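# Remove the cord tied around a flower bouquet

## Task

Get the cord off the bunch of flowers, leaving the stems unbent and the blooms uncrushed.

## Robot and tools

Robot: two arms, left_arm and right_arm, each ending in a two-finger gripper that carries a wrist camera (cam_left_wrist, cam_right_wrist). Two fixed cameras, cam_high and cam_low, sit on a stand behind the arms. All images are 896x504. Calibrated bases: left_arm at (+0.028, +0.356, 0) m, right_arm at (-0.038, -0.286, 0) m, both turned only slightly about z.

Frames: the scene frame has its origin at table-top height, halfway between the nominal bases, with +z up, +x pointing out over the table and left_arm on the +y side. Arm names do not match image sides. Each arm reports its hand pose, velocities, targets and wrist-camera pose in its own base frame. Fixed cameras and the table use the scene frame. Motion offsets run along the axes of that arm's current Hand target. On a gripper, +z is the direction the fingers point and y is the opening direction. end_effector_position is the spot between the finger pads, roughly 1 cm short of the tips.

A row is 14 numbers, each within [-1, 1], always all 14 even if one arm is idle: left dx, dy, dz, rx, ry, rz, opening, then the same seven for right. dx to rz are offsets, not poses: 1.0 equals 0.6 m or 180 degrees, and rx, ry, rz form one rotation vector. They count from the Hand target as it was when the action or move began, so sending the same offset twice moves twice. Six zeros means stay at the current Hand target. The opening is absolute: +1 is fully open (0.094 m), -1 fully shut; a 0 there is a real half-open command, so resend the current opening to keep a gripper as is.

execute_actions: "actions" is a list of actions; each action is a table of up to 15 rows, one per 1/30 s step, and a short table repeats its last row up to 15 steps. Every row is measured from that action's starting Hand target. Each action costs 0.5 s. "cameras" picks images by name, ["all"] or []; an empty actions list returns all images and the full state.

move: "target" is one row or a list of up to 15 rows, all offsets from the same starting Hand targets. "speed" in m/s, 0.002 to 2.9, default 0.25 (turn rate up to twice that in rad/s), one value or one per target. "blend" in metres rounds corners of a list; 0 stops at each. "opening_speed" is per second on the -1 to +1 scale, at least 0.2; use it for slow, gentle closing. "grip_force" is newtons per finger pad, 10 to 50, one value or one per arm; it persists, and lower values close slowly. "blocking": false returns after about 0.5 s while the move continues. The whole move is capped at 10 s. Its result adds a "move:" line: done, off_target, moving, held or fault, plus limits such as paced (pose clipped) or held (steps withheld).

wait: "seconds" 0 to 10, arms keep their last command. stop: brakes a running move. zoom_image: "camera" and "region" [x0, y0, x1, y1] in pixels from the top-left, at most 504 wide and 504 tall, only on a camera from the newest images. finished_scene: "scene" 1 or 2; the cord must stay off without the robot holding anything. Scene 1 is practice.

Results: end_effector_position (m) and end_effector_quat_wxyz in the arm's base frame; Hand target, from which the next offsets count; Tool commands; grip_measured on the opening scale (can read up to about 2.5 mm wide when empty, and narrower than a squeezed part); grip_effort_nm, gripper motor effort where negative means closing, not a pad force; joint positions, velocities (omitted if all are within noise) and torques; motor temperatures; for execute_actions, some per-step positions. A gripper can rest a few cm off its commanded pose from friction and weight without any contact; the next command, even all zeros, asks again.

Limits: each step the commanded orientation is clipped to within 40 degrees of the measured one. Joint ranges (rad): waist -2.618 to 3.054, shoulder 0.000 to 3.142, elbow 0.000 to 3.142 (straight at 2.901), wrist pitch -1.571 to 1.571, wrist yaw -1.571 to 1.571, wrist roll -2.094 to 2.094.

Avoid: arms or grippers touching each other (the clearance check does not guard grippers or wrist cameras), closing a gripper on the other arm, fast moves into contact, targets set far beyond a contact, and paths near an arm's own base. Close slowly with low grip_force on the flowers so stems and blooms are not damaged. Don't let anything fall or be left off the table; loose objects may get brief outside pushes. Wrist-camera cables count as the arm when touched. Motor heat from holding loads, stretched poses or pushing gives MOTOR HOT at 75 °C, folds the arm at 90 °C, and drops it at 100 °C. Thinking time lets the scene run on.

Each tool is called after "Request:" as name([rows], argument=value, ...), one row to a line, values as JSON.

## Session

Request:
execute_actions(actions=[])

Scene clock: 0.00 s.
left_arm: end_effector_position=(+0.2756, -0.1013, +0.1887) grip_measured=+1.000 grip_effort_nm=n/a end_effector_quat_wxyz=(+0.470, +0.164, +0.867, +0.038) | right_arm: end_effector_position=(+0.2630, +0.0617, +0.1737) grip_measured=+1.000 grip_effort_nm=n/a end_effector_quat_wxyz=(+0.546, +0.023, +0.837, -0.019)
Joint positions: left_arm=[-0.6 0.846 0.667 -0.47 -0.404 -0.024 0.094] | right_arm=[0.623 0.641 0.419 -0.295 0.618 0.31 0.094]
Joint velocities: within noise
Joint torques (N m): no reading
Motor temperatures (°C): left_arm=[31 28 33 30 29 27 27] | right_arm=[28 29 33 29 26 29 29]
Heat: left arm: 33 °C; right arm: 33 °C.
Hand target: left_arm +0.2749, -0.1002, +0.1906; +0.471, +0.162, +0.867, +0.038 | right_arm +0.2624, +0.0601, +0.1761; +0.548, +0.024, +0.836, -0.021
Tool commands: left_gripper/opening=+1.0 right_gripper/opening=+1.0

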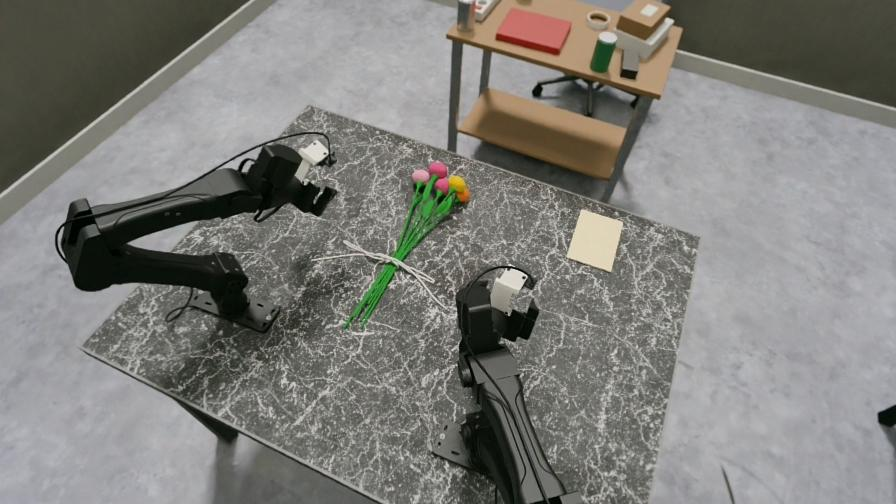

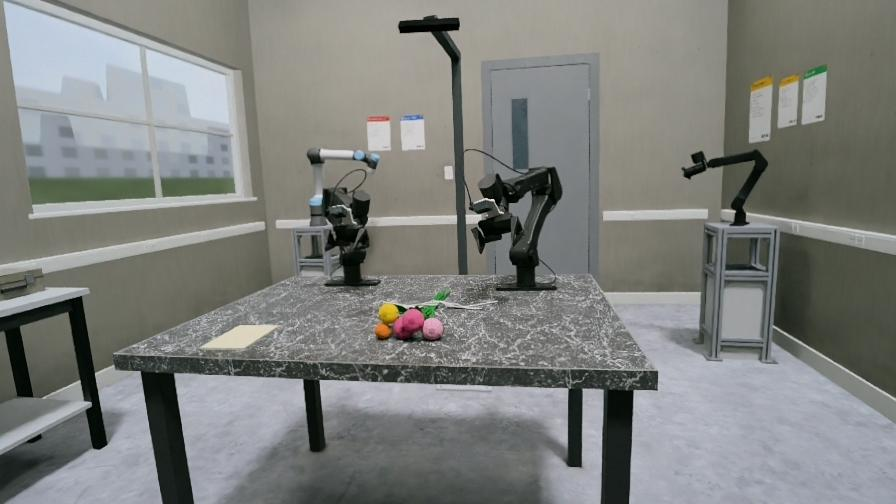

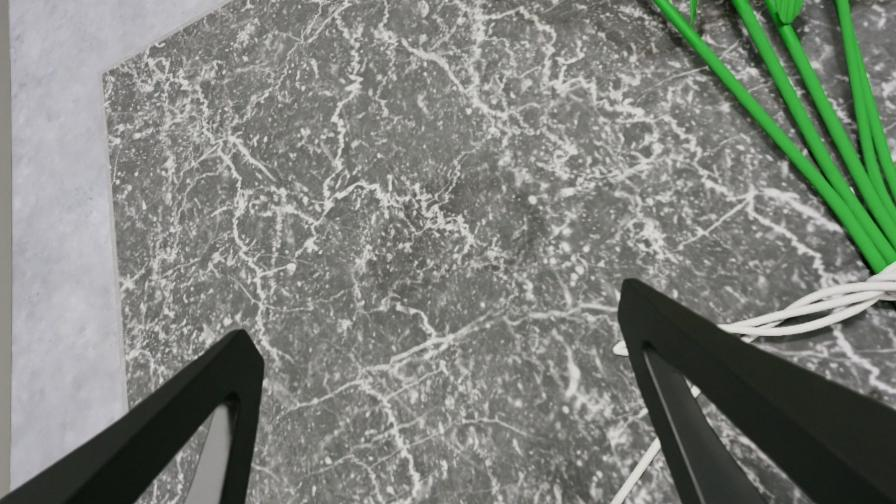

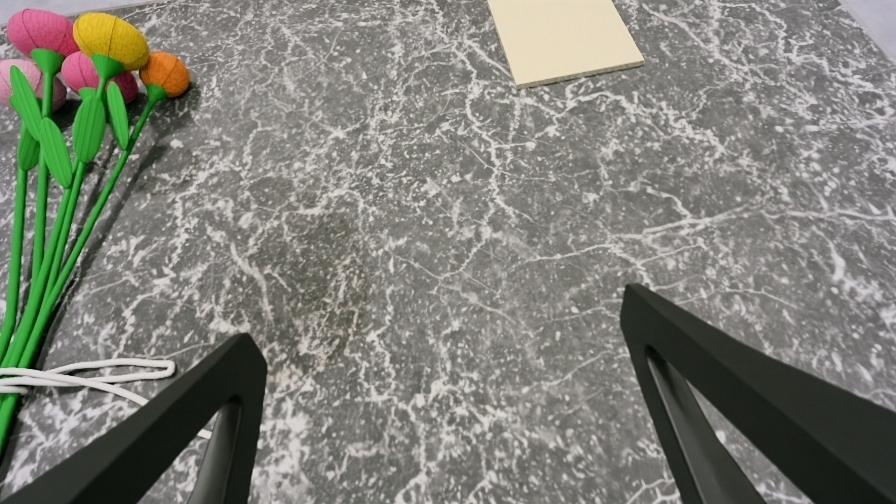

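Request:
zoom_image(camera="cam_high", region=[280, 140, 500, 350])

Request:
zoom_image(camera="cam_high", region=[340, 230, 450, 320])

Request:
zoom_image(camera="cam_low", region=[350, 270, 530, 360])

Request:
zoom_image(camera="cam_left_wrist", region=[600, 180, 896, 504])

Request:
zoom_image(camera="cam_right_wrist", region=[0, 280, 260, 504])

Scaled by 2.291 from the camera's 896x504 image, which has a finer 1280x720 frame.

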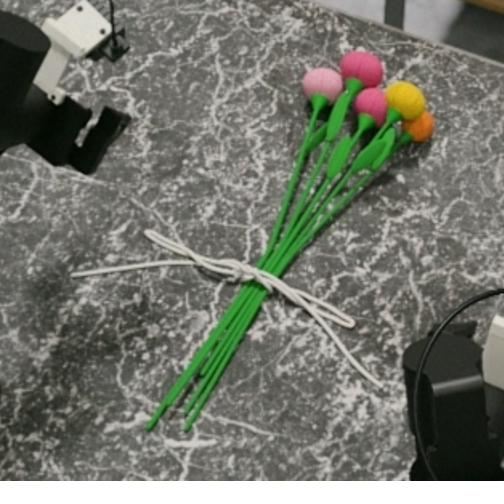

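Scaled by 4.582 from the camera's 896x504 image, which has a finer 1280x720 frame.

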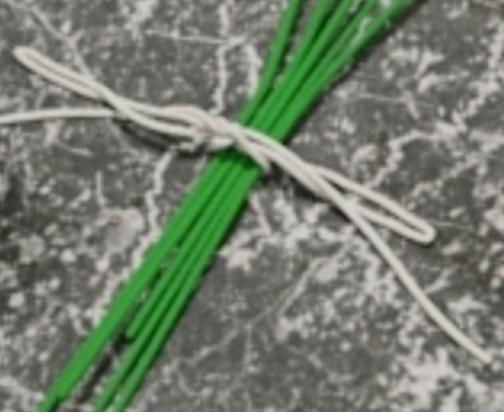

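Scaled by 2.800 from the camera's 896x504 image, which has a finer 1280x720 frame.

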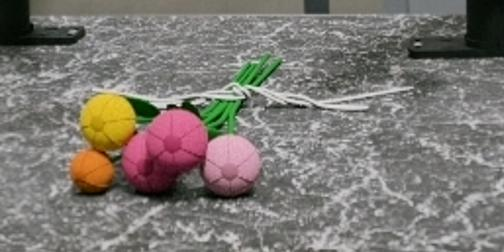

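Scaled by 1.556 from the camera's 896x504 image, which has a finer 1280x720 frame.

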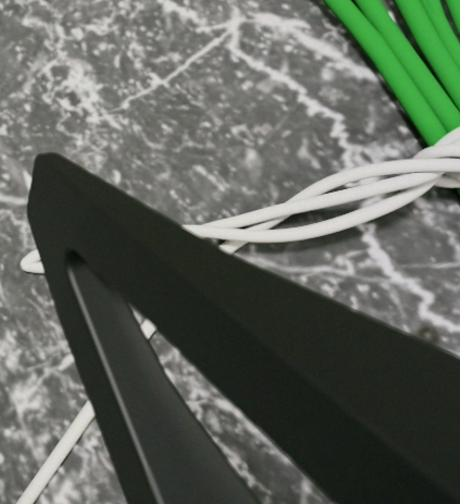

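Scaled by 1.938 from the camera's 896x504 image, which has a finer 1280x720 frame.

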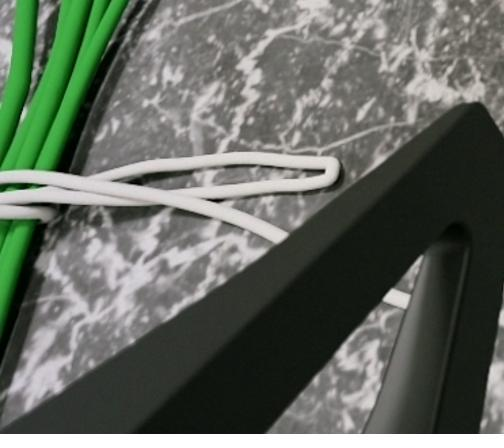

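Request:
move(target=[0.1462, -0.1144, -0.0441, 0.1858, 0.2599, 0.2076, -0.1, 0.0780, 0.2304, 0.0501, -0.2072, 0.3272, -0.3112, -0.1], speed=0.15, cameras=["all"])

Scene clock: 57.57 s.
left_arm: end_effector_position=(+0.1920, -0.1299, +0.1154) grip_measured=-0.097 grip_effort_nm=-0.20 end_effector_quat_wxyz=(+0.000, +0.509, +0.861, +0.007) | right_arm: end_effector_position=(+0.2803, +0.1915, +0.1225) grip_measured=-0.099 grip_effort_nm=-0.07 end_effector_quat_wxyz=(+0.010, -0.497, +0.868, -0.006)
Joint positions: left_arm=[-0.61 1.42 1.126 -1.277 -0.014 0.457 0.042] | right_arm=[0.604 1.811 1.562 -1.304 0.013 -0.436 0.042]
Joint torques (N m): left_arm=[-0.57 -4.52 9.36 0.04 0.11 0] | right_arm=[0.8 -5.63 7.87 0 -0.13 -0.04]
Heat: left arm: 37 °C; right arm: 37 °C.
Hand target: left_arm +0.1919, -0.1351, +0.1197; +0.000, +0.514, +0.858, +0.000 | right_arm +0.2801, +0.1971, +0.1199; +0.000, -0.502, +0.865, +0.000
Off the commanded pose: left_arm 0.007 m, 1 deg | right_arm 0.006 m, 2 deg.
move: done
camera_calibration:
cam_left_wrist: T_world_to_cam=[[-0.926806, -0.373028, 0.0433561, 0.120896], [-0.265405, 0.7323, 0.627134, 0.0968562], [-0.265688, 0.569725, -0.777704, 0.317418], [0, 0, 0, 1]] pos_world=[0.222087, -0.206671, 0.180874]
cam_right_wrist: T_world_to_cam=[[0.774838, -0.631502, 0.0288266, -0.0989646], [-0.512914, -0.60137, 0.612596, 0.206675], [-0.36952, -0.489448, -0.78987, 0.398431], [0, 0, 0, 1]] pos_world=[0.329916, 0.256803, 0.190953]

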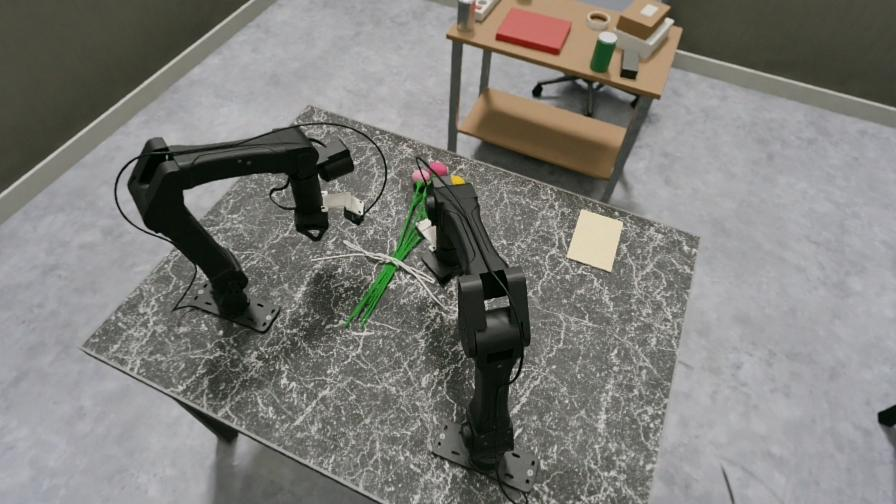

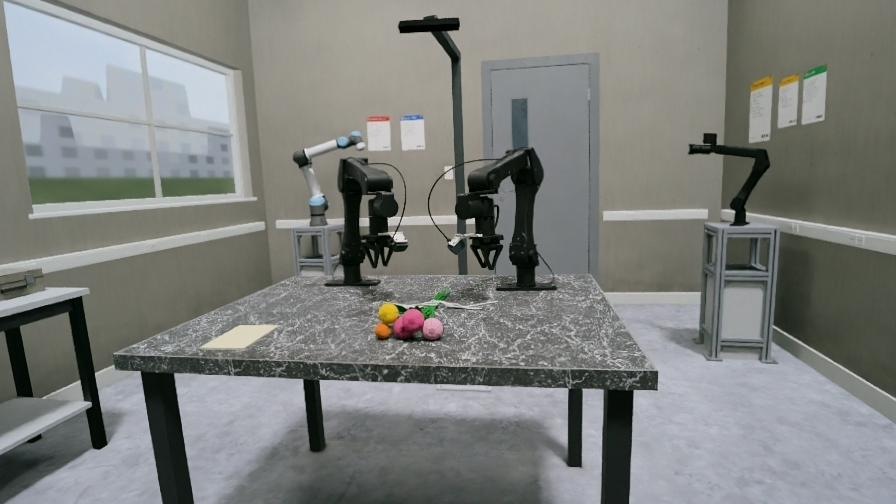

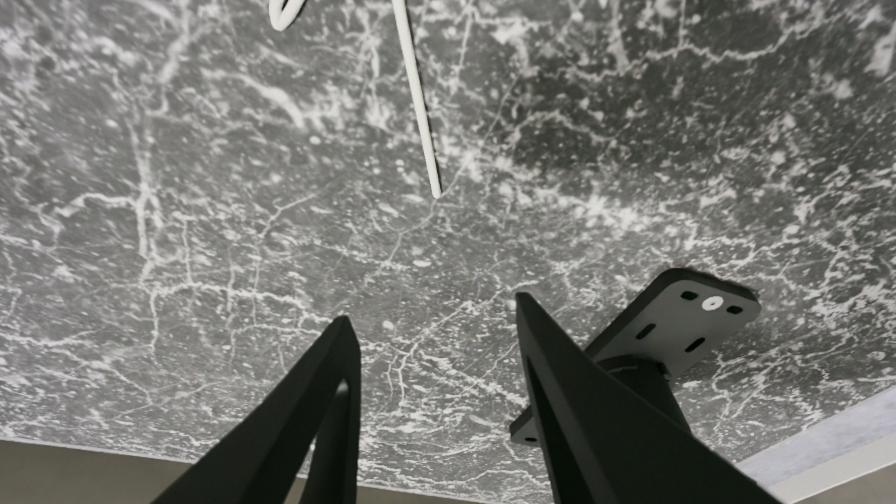

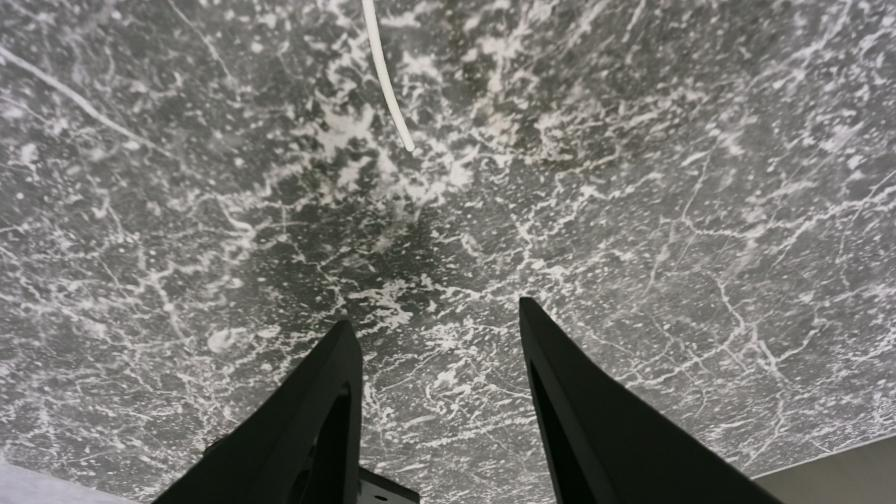

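Request:
move(target=[0, 0, 0.133, 0, 0, -0.0106, -0.1, -0.0424, 0.03, 0.1367, 0, 0, -0.02, -0.1], speed=0.1, cameras=["cam_left_wrist", "cam_right_wrist", "cam_high"])

Scene clock: 70.47 s.
left_arm: end_effector_position=(+0.1957, -0.1326, +0.0460) grip_measured=-0.097 grip_effort_nm=-0.20 end_effector_quat_wxyz=(+0.004, +0.499, +0.866, +0.006) | right_arm: end_effector_position=(+0.2804, +0.2255, +0.0514) grip_measured=-0.099 grip_effort_nm=-0.07 end_effector_quat_wxyz=(+0.012, -0.529, +0.849, -0.005)
Joint positions: left_arm=[-0.61 1.484 0.9 -0.979 -0.013 0.435 0.042] | right_arm=[0.681 1.921 1.422 -1.049 0.012 -0.434 0.042]
Joint torques (N m): left_arm=[-0.57 -4.9 5.04 0.4 0.1 -0.09] | right_arm=[0.55 -6.56 4.68 0.36 -0.11 0.06]
Motor temperatures (°C): left_arm=[31 28 38 32 29 27 27] | right_arm=[28 30 37 31 26 29 29]
Heat: left arm: 38 °C; right arm: 37 °C.
Hand target: left_arm +0.1918, -0.1351, +0.0399; +0.000, +0.500, +0.866, +0.000 | right_arm +0.2768, +0.2281, +0.0378; -0.001, -0.529, +0.849, +0.000
Off the commanded pose: left_arm 0.008 m, 1 deg | right_arm 0.014 m, 1 deg.
move: off_target (right_arm)
camera_calibration:
cam_left_wrist: T_world_to_cam=[[-0.918594, -0.39329, 0.0388378, 0.122217], [-0.28613, 0.729638, 0.621094, 0.147262], [-0.272607, 0.559421, -0.782773, 0.266197], [0, 0, 0, 1]] pos_world=[0.226971, -0.208297, 0.112162]
cam_right_wrist: T_world_to_cam=[[0.819828, -0.571894, 0.0286137, -0.101674], [-0.467686, -0.639936, 0.609715, 0.266903], [-0.330381, -0.513244, -0.792104, 0.353461], [0, 0, 0, 1]] pos_world=[0.324959, 0.294066, 0.120153]
Images, in order (width x height): cam_high 896x504, cam_left_wrist 896x504, cam_right_wrist 896x504.

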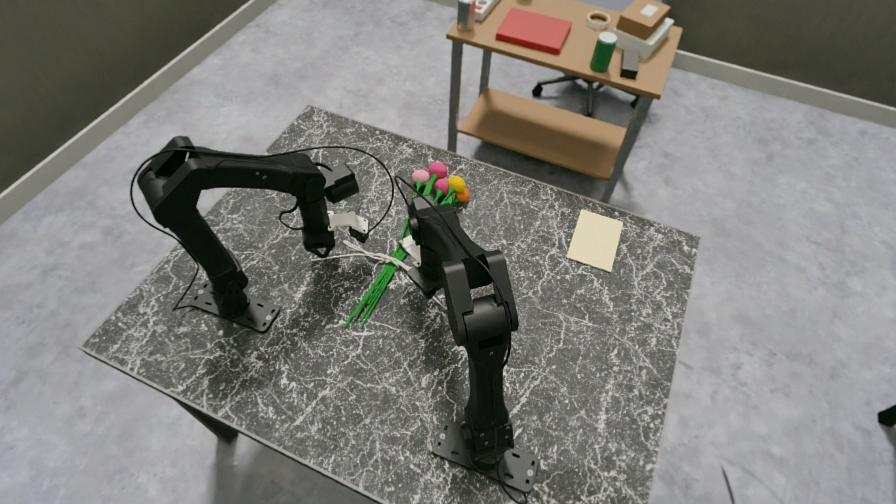

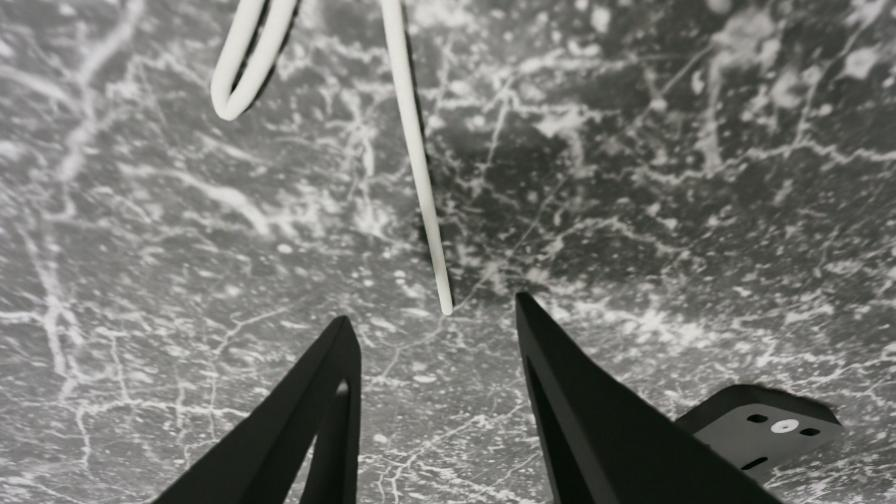

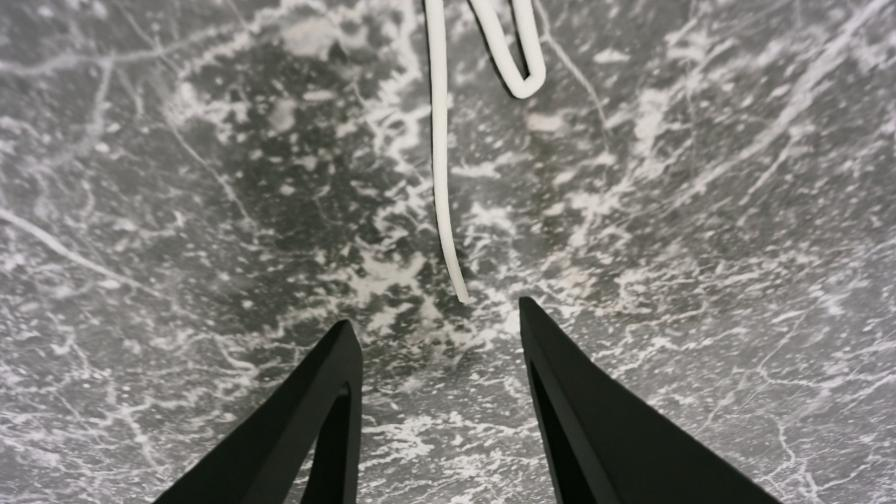

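Request:
move(target=[0, 0, 0.0333, 0, 0, 0, -0.1, 0, 0, 0.0467, 0, 0, 0, -0.1], speed=0.05, cameras=["cam_left_wrist", "cam_right_wrist"])

Scene clock: 78.87 s.
left_arm: end_effector_position=(+0.1964, -0.1331, +0.0264) grip_measured=-0.097 grip_effort_nm=-0.20 end_effector_quat_wxyz=(+0.006, +0.499, +0.866, +0.006) | right_arm: end_effector_position=(+0.2819, +0.2267, +0.0248) grip_measured=-0.099 grip_effort_nm=-0.07 end_effector_quat_wxyz=(+0.014, -0.529, +0.849, -0.004)
Joint positions: left_arm=[-0.61 1.517 0.846 -0.89 -0.013 0.435 0.042] | right_arm=[0.681 1.955 1.358 -0.947 0.012 -0.434 0.042]
Joint torques (N m): left_arm=[-0.57 -4.92 4.66 0.41 0.11 -0.08] | right_arm=[0.53 -6.61 4.48 0.35 -0.09 0.07]
Heat: left arm: 37 °C; right arm: 36 °C.
Hand target: left_arm +0.1918, -0.1351, +0.0199; +0.000, +0.500, +0.866, +0.000 | right_arm +0.2769, +0.2282, +0.0098; +0.000, -0.529, +0.849, +0.000
Off the commanded pose: left_arm 0.008 m, 1 deg | right_arm 0.016 m, 2 deg.
move: off_target (right_arm)
camera_calibration:
cam_left_wrist: T_world_to_cam=[[-0.918695, -0.39317, 0.0376355, 0.123617], [-0.287226, 0.730455, 0.619626, 0.160363], [-0.27111, 0.558437, -0.783995, 0.250992], [0, 0, 0, 1]] pos_world=[0.227673, -0.208698, 0.0927588]
cam_right_wrist: T_world_to_cam=[[0.819709, -0.571997, 0.0299598, -0.101336], [-0.469922, -0.641681, 0.606151, 0.285721], [-0.327492, -0.510946, -0.794785, 0.332301], [0, 0, 0, 1]] pos_world=[0.326158, 0.295165, 0.0939544]
Images, in order (width x height): cam_left_wrist 896x504, cam_right_wrist 896x504.

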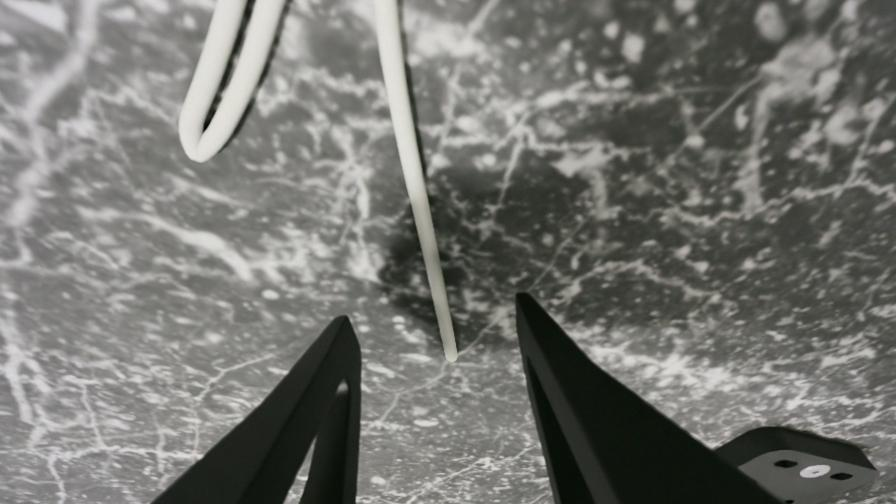

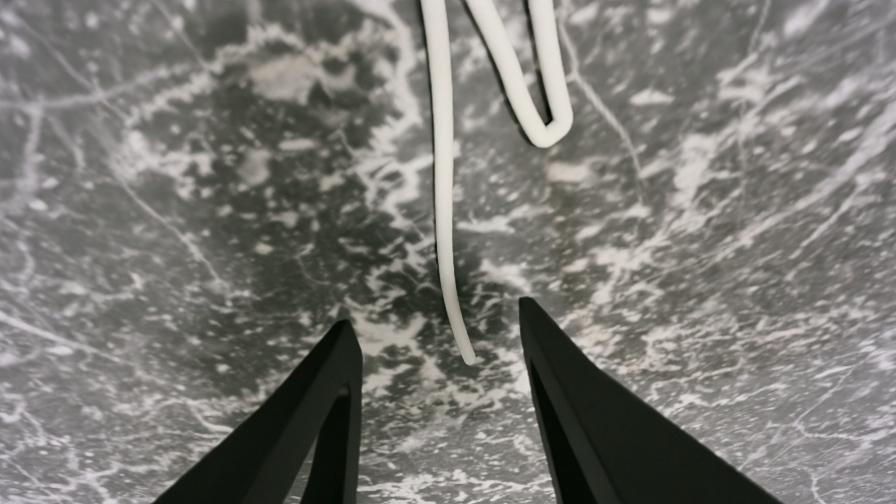

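Request:
move(target=[0, 0, 0.0207, 0, 0, 0, -0.1, 0, 0, 0.0163, 0, 0, 0, -0.1], speed=0.03, cameras=["cam_left_wrist", "cam_right_wrist", "cam_low"])

Scene clock: 83.13 s.
left_arm: end_effector_position=(+0.1968, -0.1334, +0.0141) grip_measured=-0.097 grip_effort_nm=-0.19 end_effector_quat_wxyz=(+0.006, +0.499, +0.866, +0.006) | right_arm: end_effector_position=(+0.2825, +0.2272, +0.0156) grip_measured=-0.099 grip_effort_nm=-0.07 end_effector_quat_wxyz=(+0.015, -0.529, +0.849, -0.004)
Joint positions: left_arm=[-0.61 1.541 0.815 -0.834 -0.013 0.435 0.042] | right_arm=[0.681 1.969 1.338 -0.912 0.012 -0.434 0.042]
Joint torques (N m): left_arm=[-0.57 -4.98 4.53 0.37 0.11 -0.09] | right_arm=[0.44 -6.54 4.27 0.4 -0.12 0.06]
Heat: left arm: 37 °C; right arm: 36 °C.
Hand target: left_arm +0.1918, -0.1351, +0.0075; +0.000, +0.500, +0.866, +0.000 | right_arm +0.2769, +0.2281, +0.0001; +0.000, -0.529, +0.849, +0.000
Off the commanded pose: left_arm 0.008 m, 1 deg | right_arm 0.017 m, 2 deg.
move: off_target (right_arm)
camera_calibration:
cam_left_wrist: T_world_to_cam=[[-0.918717, -0.393157, 0.0372412, 0.124278], [-0.287638, 0.730782, 0.619049, 0.168499], [-0.270599, 0.558019, -0.784469, 0.241431], [0, 0, 0, 1]] pos_world=[0.227974, -0.208999, 0.0804576]
cam_right_wrist: T_world_to_cam=[[0.819662, -0.572042, 0.0303754, -0.101251], [-0.470772, -0.642446, 0.604679, 0.292356], [-0.326387, -0.509932, -0.79589, 0.324871], [0, 0, 0, 1]] pos_world=[0.326658, 0.295565, 0.0848549]
Images, in order (width x height): cam_low 896x504, cam_left_wrist 896x504, cam_right_wrist 896x504.

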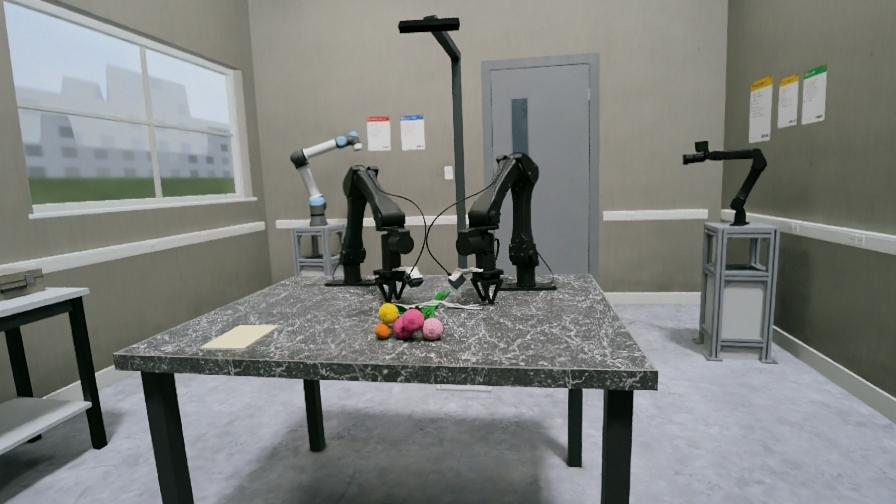

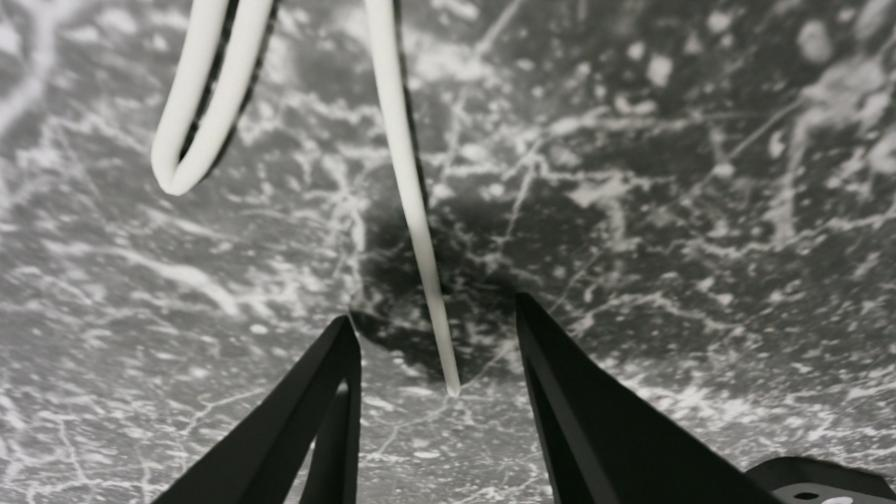

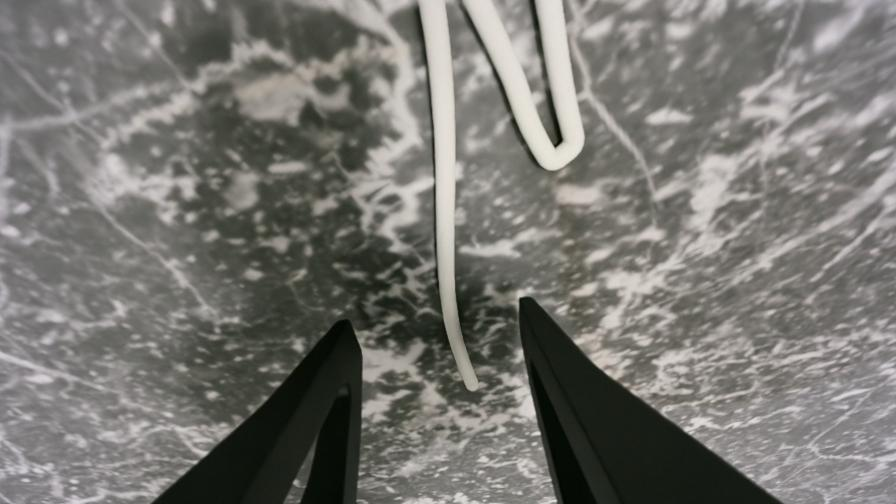

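Request:
zoom_image(camera="cam_left_wrist", region=[300, 220, 580, 420])

Request:
zoom_image(camera="cam_right_wrist", region=[300, 220, 580, 420])

Request:
zoom_image(camera="cam_low", region=[350, 240, 530, 340])

Scaled by 1.800 from the camera's 896x504 image, which has a finer 1280x720 frame.

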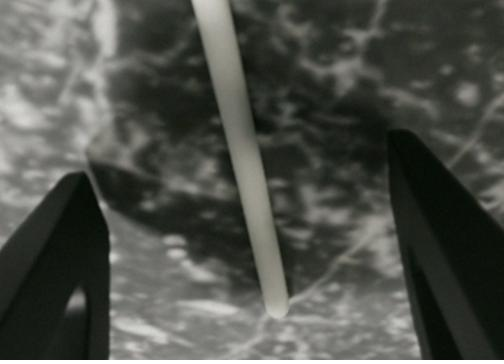

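Scaled by 1.800 from the camera's 896x504 image, which has a finer 1280x720 frame.

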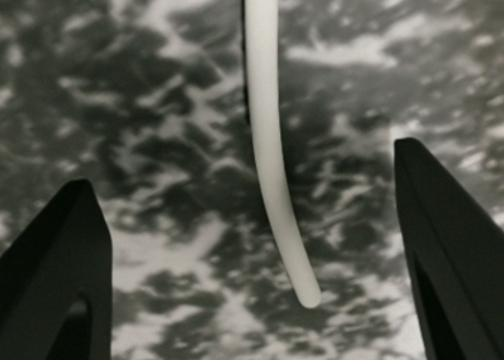

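Scaled by 2.800 from the camera's 896x504 image, which has a finer 1280x720 frame.

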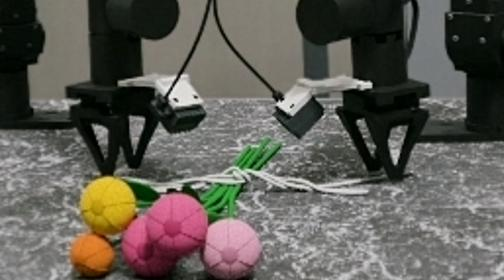

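Request:
move(target=[0, 0, 0, 0, 0, 0, -1, 0, 0, 0, 0, 0, 0, -1], speed=0.05, grip_force=30, cameras=["cam_left_wrist", "cam_right_wrist"])

Scene clock: 90.13 s.
left_arm: end_effector_position=(+0.1969, -0.1335, +0.0141) grip_measured=-0.982 grip_effort_nm=-0.69 end_effector_quat_wxyz=(+0.006, +0.499, +0.866, +0.006) | right_arm: end_effector_position=(+0.2826, +0.2273, +0.0156) grip_measured=-0.997 grip_effort_nm=-0.19 end_effector_quat_wxyz=(+0.015, -0.529, +0.849, -0.004)
Joint positions: left_arm=[-0.61 1.541 0.815 -0.833 -0.013 0.435 0.001] | right_arm=[0.681 1.969 1.338 -0.911 0.012 -0.434 0]
Joint torques (N m): left_arm=[-0.58 -4.98 4.57 0.38 0.1 -0.07] | right_arm=[0.43 -6.53 4.4 0.4 -0.13 0.05]
Heat: left arm: 36 °C; right arm: 35 °C.
Hand target: left_arm +0.1918, -0.1351, +0.0075; +0.000, +0.500, +0.866, +0.000 | right_arm +0.2769, +0.2281, +0.0001; +0.000, -0.529, +0.849, +0.000
Off the commanded pose: left_arm 0.009 m, 1 deg | right_arm 0.017 m, 2 deg.
grip_force (N): 30, 30
move: off_target (right_arm)
camera_calibration:
cam_left_wrist: T_world_to_cam=[[-0.918748, -0.393124, 0.036819, 0.124414], [-0.288013, 0.731033, 0.618578, 0.168643], [-0.270094, 0.557713, -0.78486, 0.241389], [0, 0, 0, 1]] pos_world=[0.228074, -0.208999, 0.0805567]
cam_right_wrist: T_world_to_cam=[[0.819674, -0.572016, 0.0305123, -0.101359], [-0.47095, -0.642613, 0.604364, 0.292477], [-0.326098, -0.509751, -0.796124, 0.324855], [0, 0, 0, 1]] pos_world=[0.326758, 0.295565, 0.084955]
Images, in order (width x height): cam_left_wrist 896x504, cam_right_wrist 896x504.

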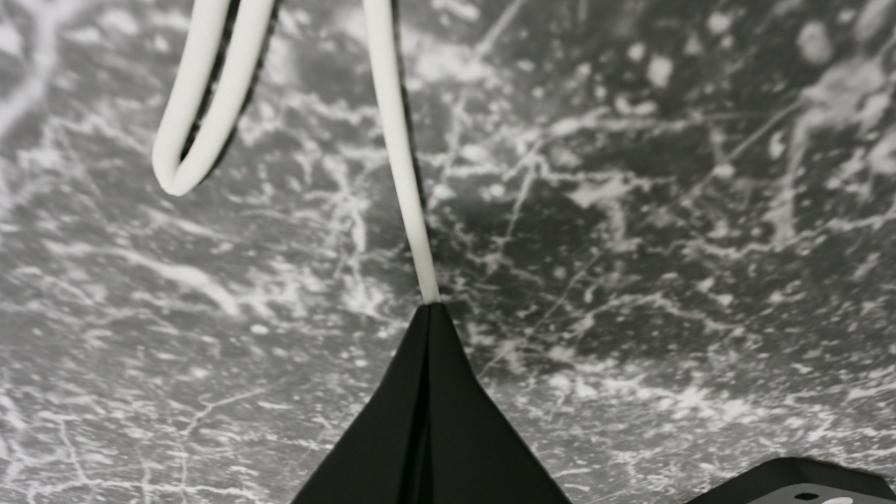

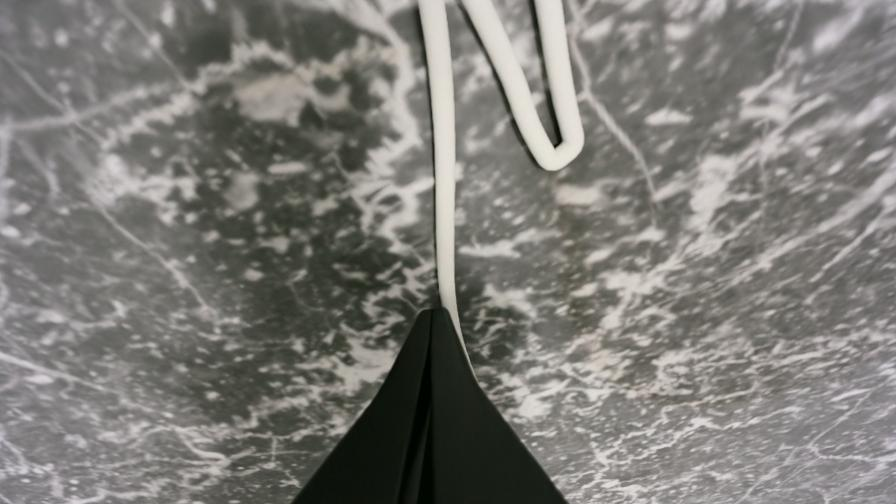

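Request:
move(target=[0, 0, -0.05, 0, 0, 0, -1, 0, 0, 0, 0, 0, 0, -0.5], speed=0.05, cameras=["cam_left_wrist", "cam_right_wrist"])

Scene clock: 94.27 s.
left_arm: end_effector_position=(+0.1901, -0.1288, +0.0293) grip_measured=-0.982 grip_effort_nm=-0.70 end_effector_quat_wxyz=(-0.010, +0.499, +0.866, +0.007) | right_arm: end_effector_position=(+0.2826, +0.2273, +0.0156) grip_measured=-0.501 grip_effort_nm=0.07 end_effector_quat_wxyz=(+0.015, -0.529, +0.849, -0.004)
Joint positions: left_arm=[-0.61 1.513 0.855 -0.935 -0.013 0.435 0.001] | right_arm=[0.681 1.969 1.338 -0.911 0.012 -0.434 0.023]
Joint torques (N m): left_arm=[-0.55 -7.17 8.35 0 0.09 -0.08] | right_arm=[0.36 -6.42 4.37 0.38 -0.12 0.04]
Heat: left arm: 36 °C; right arm: 35 °C.
Hand target: left_arm +0.1918, -0.1351, +0.0375; +0.000, +0.500, +0.866, +0.000 | right_arm +0.2769, +0.2281, +0.0001; +0.000, -0.529, +0.849, +0.000
Off the commanded pose: left_arm 0.011 m, 1 deg | right_arm 0.017 m, 2 deg.
grip_force (N): 30, 30
move: off_target (left_arm, right_arm)
camera_calibration:
cam_left_wrist: T_world_to_cam=[[-0.917457, -0.394042, 0.0548138, 0.11851], [-0.270609, 0.7191, 0.640051, 0.148411], [-0.291623, 0.572386, -0.766375, 0.254299], [0, 0, 0, 1]] pos_world=[0.223049, -0.205582, 0.0934018]
cam_right_wrist: T_world_to_cam=[[0.819432, -0.572361, 0.0305496, -0.101181], [-0.471238, -0.6424, 0.604365, 0.292508], [-0.32629, -0.509632, -0.796122, 0.324882], [0, 0, 0, 1]] pos_world=[0.326758, 0.295565, 0.0849551]
Images, in order (width x height): cam_left_wrist 896x504, cam_right_wrist 896x504.

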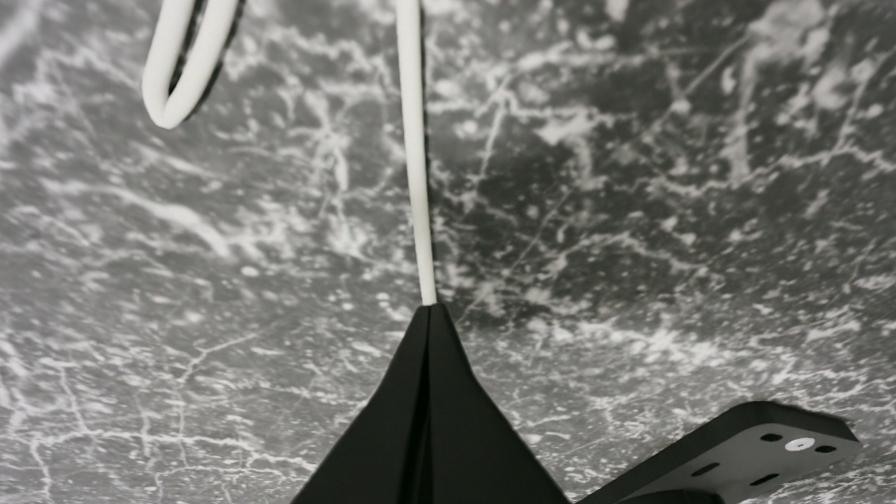

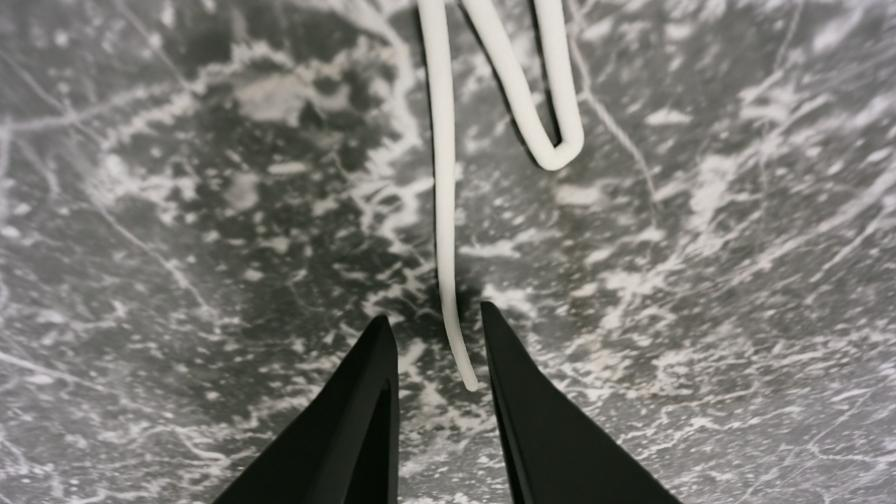

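Request:
move(target=[0, 0, 0, 0, 0, 0, -1, 0, 0, 0.0117, 0, 0, 0, -0.5], speed=0.02, cameras=["cam_right_wrist"])

Scene clock: 96.30 s.
left_arm: end_effector_position=(+0.1901, -0.1288, +0.0293) grip_measured=-0.982 grip_effort_nm=-0.70 end_effector_quat_wxyz=(-0.011, +0.499, +0.866, +0.007) | right_arm: end_effector_position=(+0.2824, +0.2271, +0.0092) grip_measured=-0.501 grip_effort_nm=0.07 end_effector_quat_wxyz=(+0.014, -0.529, +0.849, -0.004)
Joint positions: left_arm=[-0.61 1.513 0.855 -0.935 -0.013 0.435 0.001] | right_arm=[0.681 1.978 1.325 -0.89 0.012 -0.434 0.023]
Joint torques (N m): left_arm=[-0.53 -7.24 8.38 0.02 0.11 -0.1] | right_arm=[0.29 -6.52 4.16 0.39 -0.15 0.01]
Heat: left arm: 36 °C; right arm: 35 °C.
Hand target: left_arm +0.1918, -0.1351, +0.0375; +0.000, +0.500, +0.866, +0.000 | right_arm +0.2769, +0.2281, -0.0070; +0.000, -0.529, +0.849, +0.000
Off the commanded pose: left_arm 0.011 m, 1 deg | right_arm 0.017 m, 2 deg.
grip_force (N): 30, 30
move: off_target (left_arm, right_arm)
camera_calibration:
cam_right_wrist: T_world_to_cam=[[0.81945, -0.572358, 0.0301239, -0.100928], [-0.470515, -0.641767, 0.605599, 0.295866], [-0.327287, -0.510432, -0.795199, 0.320034], [0, 0, 0, 1]] pos_world=[0.326658, 0.295465, 0.0783546]
Images, in order (width x height): cam_right_wrist 896x504.

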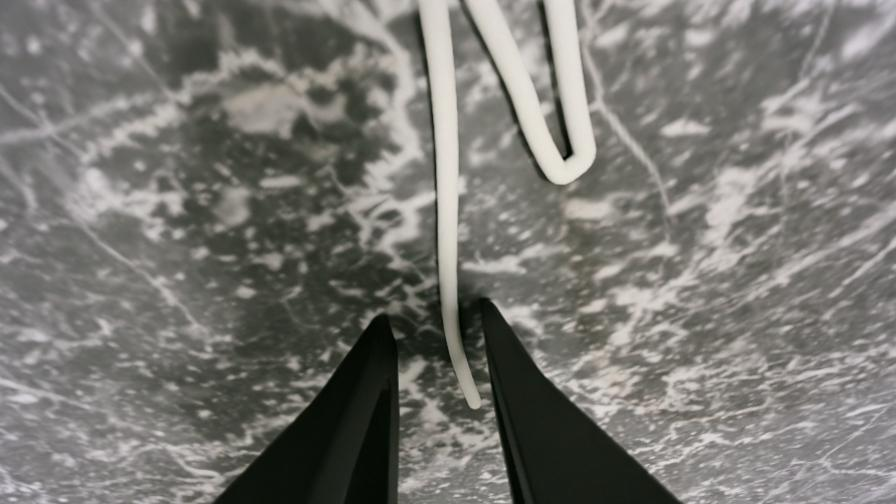

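Request:
move(target=[0, 0, 0, 0, 0, 0, -1, 0, 0, 0, 0, 0, 0, -1], speed=0.02, cameras=["cam_right_wrist"])

Scene clock: 98.33 s.
left_arm: end_effector_position=(+0.1901, -0.1288, +0.0293) grip_measured=-0.982 grip_effort_nm=-0.70 end_effector_quat_wxyz=(-0.011, +0.499, +0.866, +0.007) | right_arm: end_effector_position=(+0.2830, +0.2276, +0.0092) grip_measured=-0.944 grip_effort_nm=-0.61 end_effector_quat_wxyz=(+0.016, -0.529, +0.849, -0.004)
Joint positions: left_arm=[-0.61 1.513 0.855 -0.935 -0.013 0.435 0.001] | right_arm=[0.681 1.978 1.325 -0.886 0.012 -0.434 0.003]
Joint torques (N m): left_arm=[-0.59 -7.23 8.34 0 0.09 -0.08] | right_arm=[0.46 -6.5 4.25 0.43 -0.17 0.02]
Heat: left arm: 37 °C; right arm: 35 °C.
Hand target: left_arm +0.1918, -0.1351, +0.0375; +0.000, +0.500, +0.866, +0.000 | right_arm +0.2769, +0.2281, -0.0070; +0.000, -0.529, +0.849, +0.000
Off the commanded pose: left_arm 0.011 m, 1 deg | right_arm 0.017 m, 2 deg.
grip_force (N): 30, 30
move: off_target (left_arm, right_arm)
camera_calibration:
cam_right_wrist: T_world_to_cam=[[0.819412, -0.572364, 0.0310363, -0.101176], [-0.472083, -0.643156, 0.6029, 0.297312], [-0.325117, -0.508675, -0.797213, 0.319569], [0, 0, 0, 1]] pos_world=[0.327158, 0.295865, 0.0786557]
Images, in order (width x height): cam_right_wrist 896x504.

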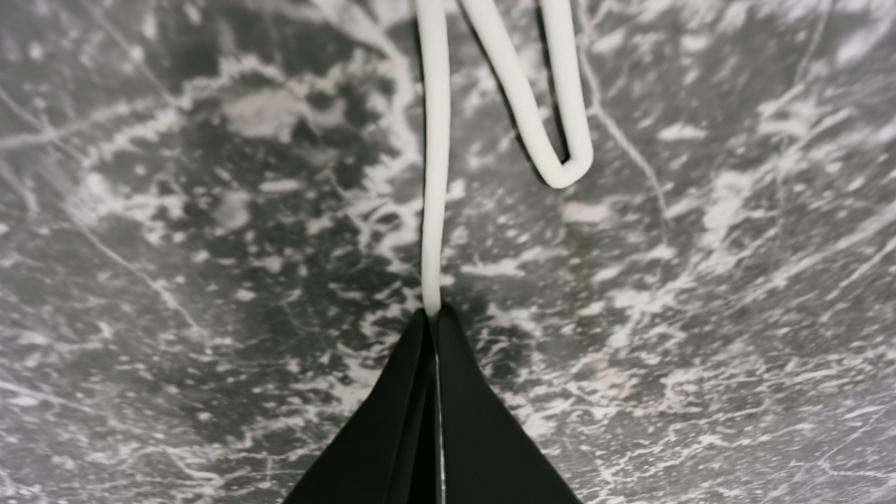

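Request:
move(target=[0.0988, 0.0955, 0.0042, 0, 0, 0, -1, 0.1139, -0.0706, -0.05, 0, 0, 0, -1], speed=0.05, cameras=["cam_high", "cam_left_wrist", "cam_right_wrist"])

Scene clock: 106.50 s.
left_arm: end_effector_position=(+0.2194, -0.0563, +0.0356) grip_measured=-0.982 grip_effort_nm=-0.70 end_effector_quat_wxyz=(+0.004, +0.500, +0.866, +0.007) | right_arm: end_effector_position=(+0.2901, +0.1547, +0.0152) grip_measured=-0.946 grip_effort_nm=-0.66 end_effector_quat_wxyz=(+0.000, -0.529, +0.849, +0.005)
Joint positions: left_arm=[-0.265 1.458 0.833 -0.935 -0.011 0.782 0.001] | right_arm=[0.482 1.877 1.21 -0.904 -0.01 -0.632 0.003]
Joint torques (N m): left_arm=[0.4 -6.95 4.7 0.11 0.08 0] | right_arm=[-0.55 -10.93 4.31 -0.07 0.05 -0.14]
Heat: left arm: 37 °C; right arm: 35 °C.
Hand target: left_arm +0.2118, -0.0551, +0.0350; +0.000, +0.500, +0.866, +0.000 | right_arm +0.2849, +0.1480, +0.0230; +0.000, -0.529, +0.849, +0.000
Off the commanded pose: left_arm 0.008 m, 1 deg | right_arm 0.011 m, 1 deg.
grip_force (N): 30, 30
move: off_target (right_arm)
camera_calibration:
cam_left_wrist: T_world_to_cam=[[-0.919022, -0.392272, 0.0390042, 0.174551], [-0.284655, 0.728813, 0.622739, 0.104389], [-0.27271, 0.561208, -0.781457, 0.221996], [0, 0, 0, 1]] pos_world=[0.250672, -0.132194, 0.101665]
cam_right_wrist: T_world_to_cam=[[0.819979, -0.572391, 0.00180273, -0.148662], [-0.449402, -0.641834, 0.621359, 0.242983], [-0.354504, -0.510312, -0.783524, 0.298059], [0, 0, 0, 1]] pos_world=[0.336759, 0.222965, 0.0828249]
Images, in order (width x height): cam_high 896x504, cam_left_wrist 896x504, cam_right_wrist 896x504.

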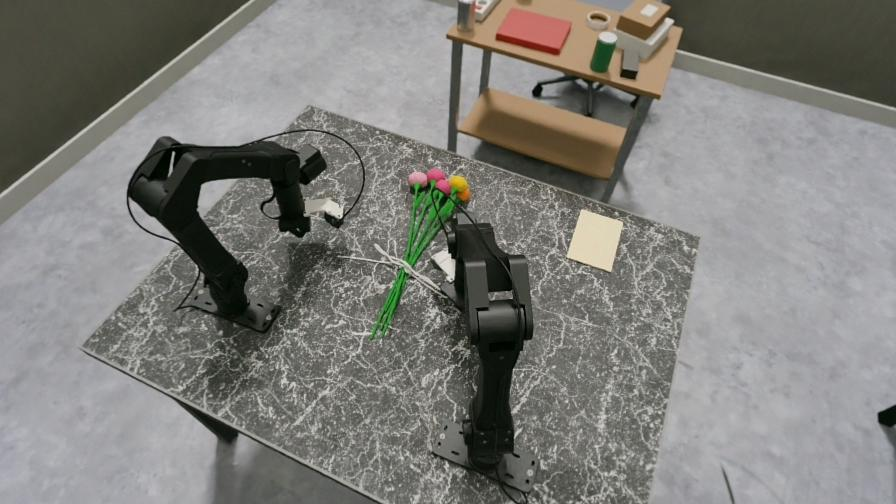

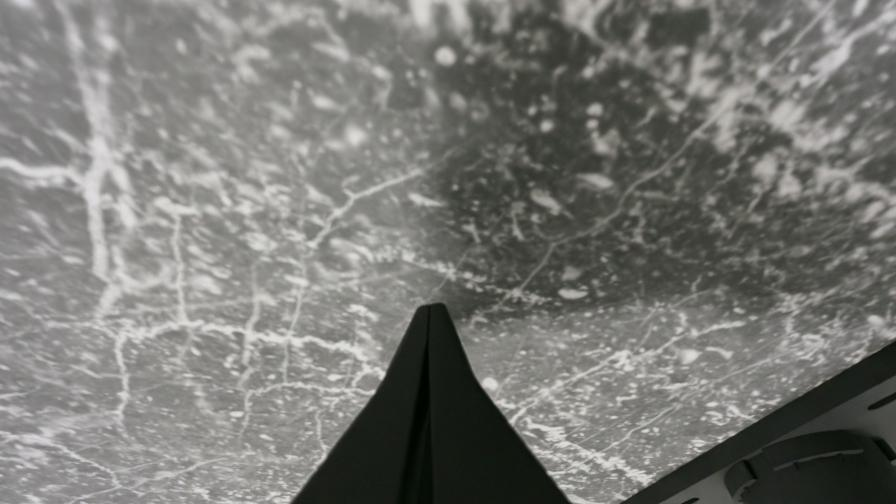

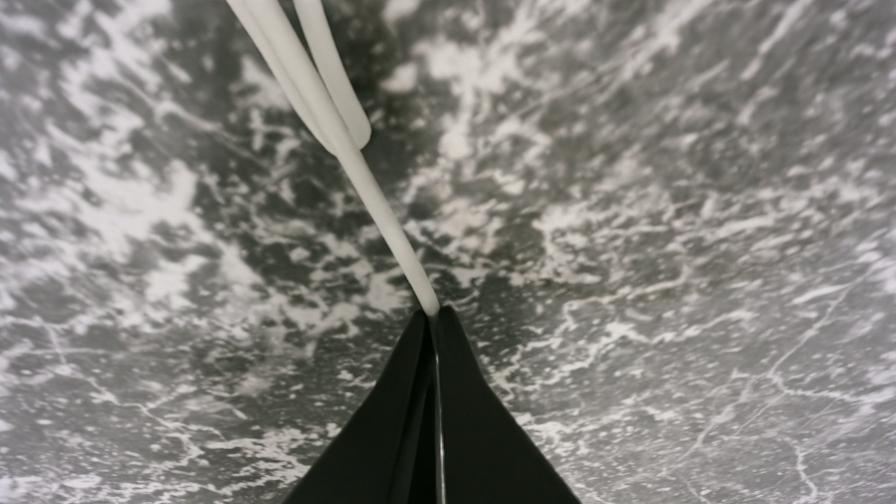

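Request:
zoom_image(camera="cam_high", region=[320, 160, 500, 350])

Scaled by 2.653 from the camera's 896x504 image, which has a finer 1280x720 frame.

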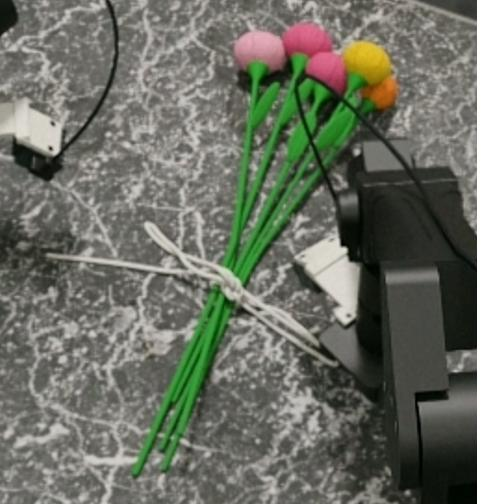

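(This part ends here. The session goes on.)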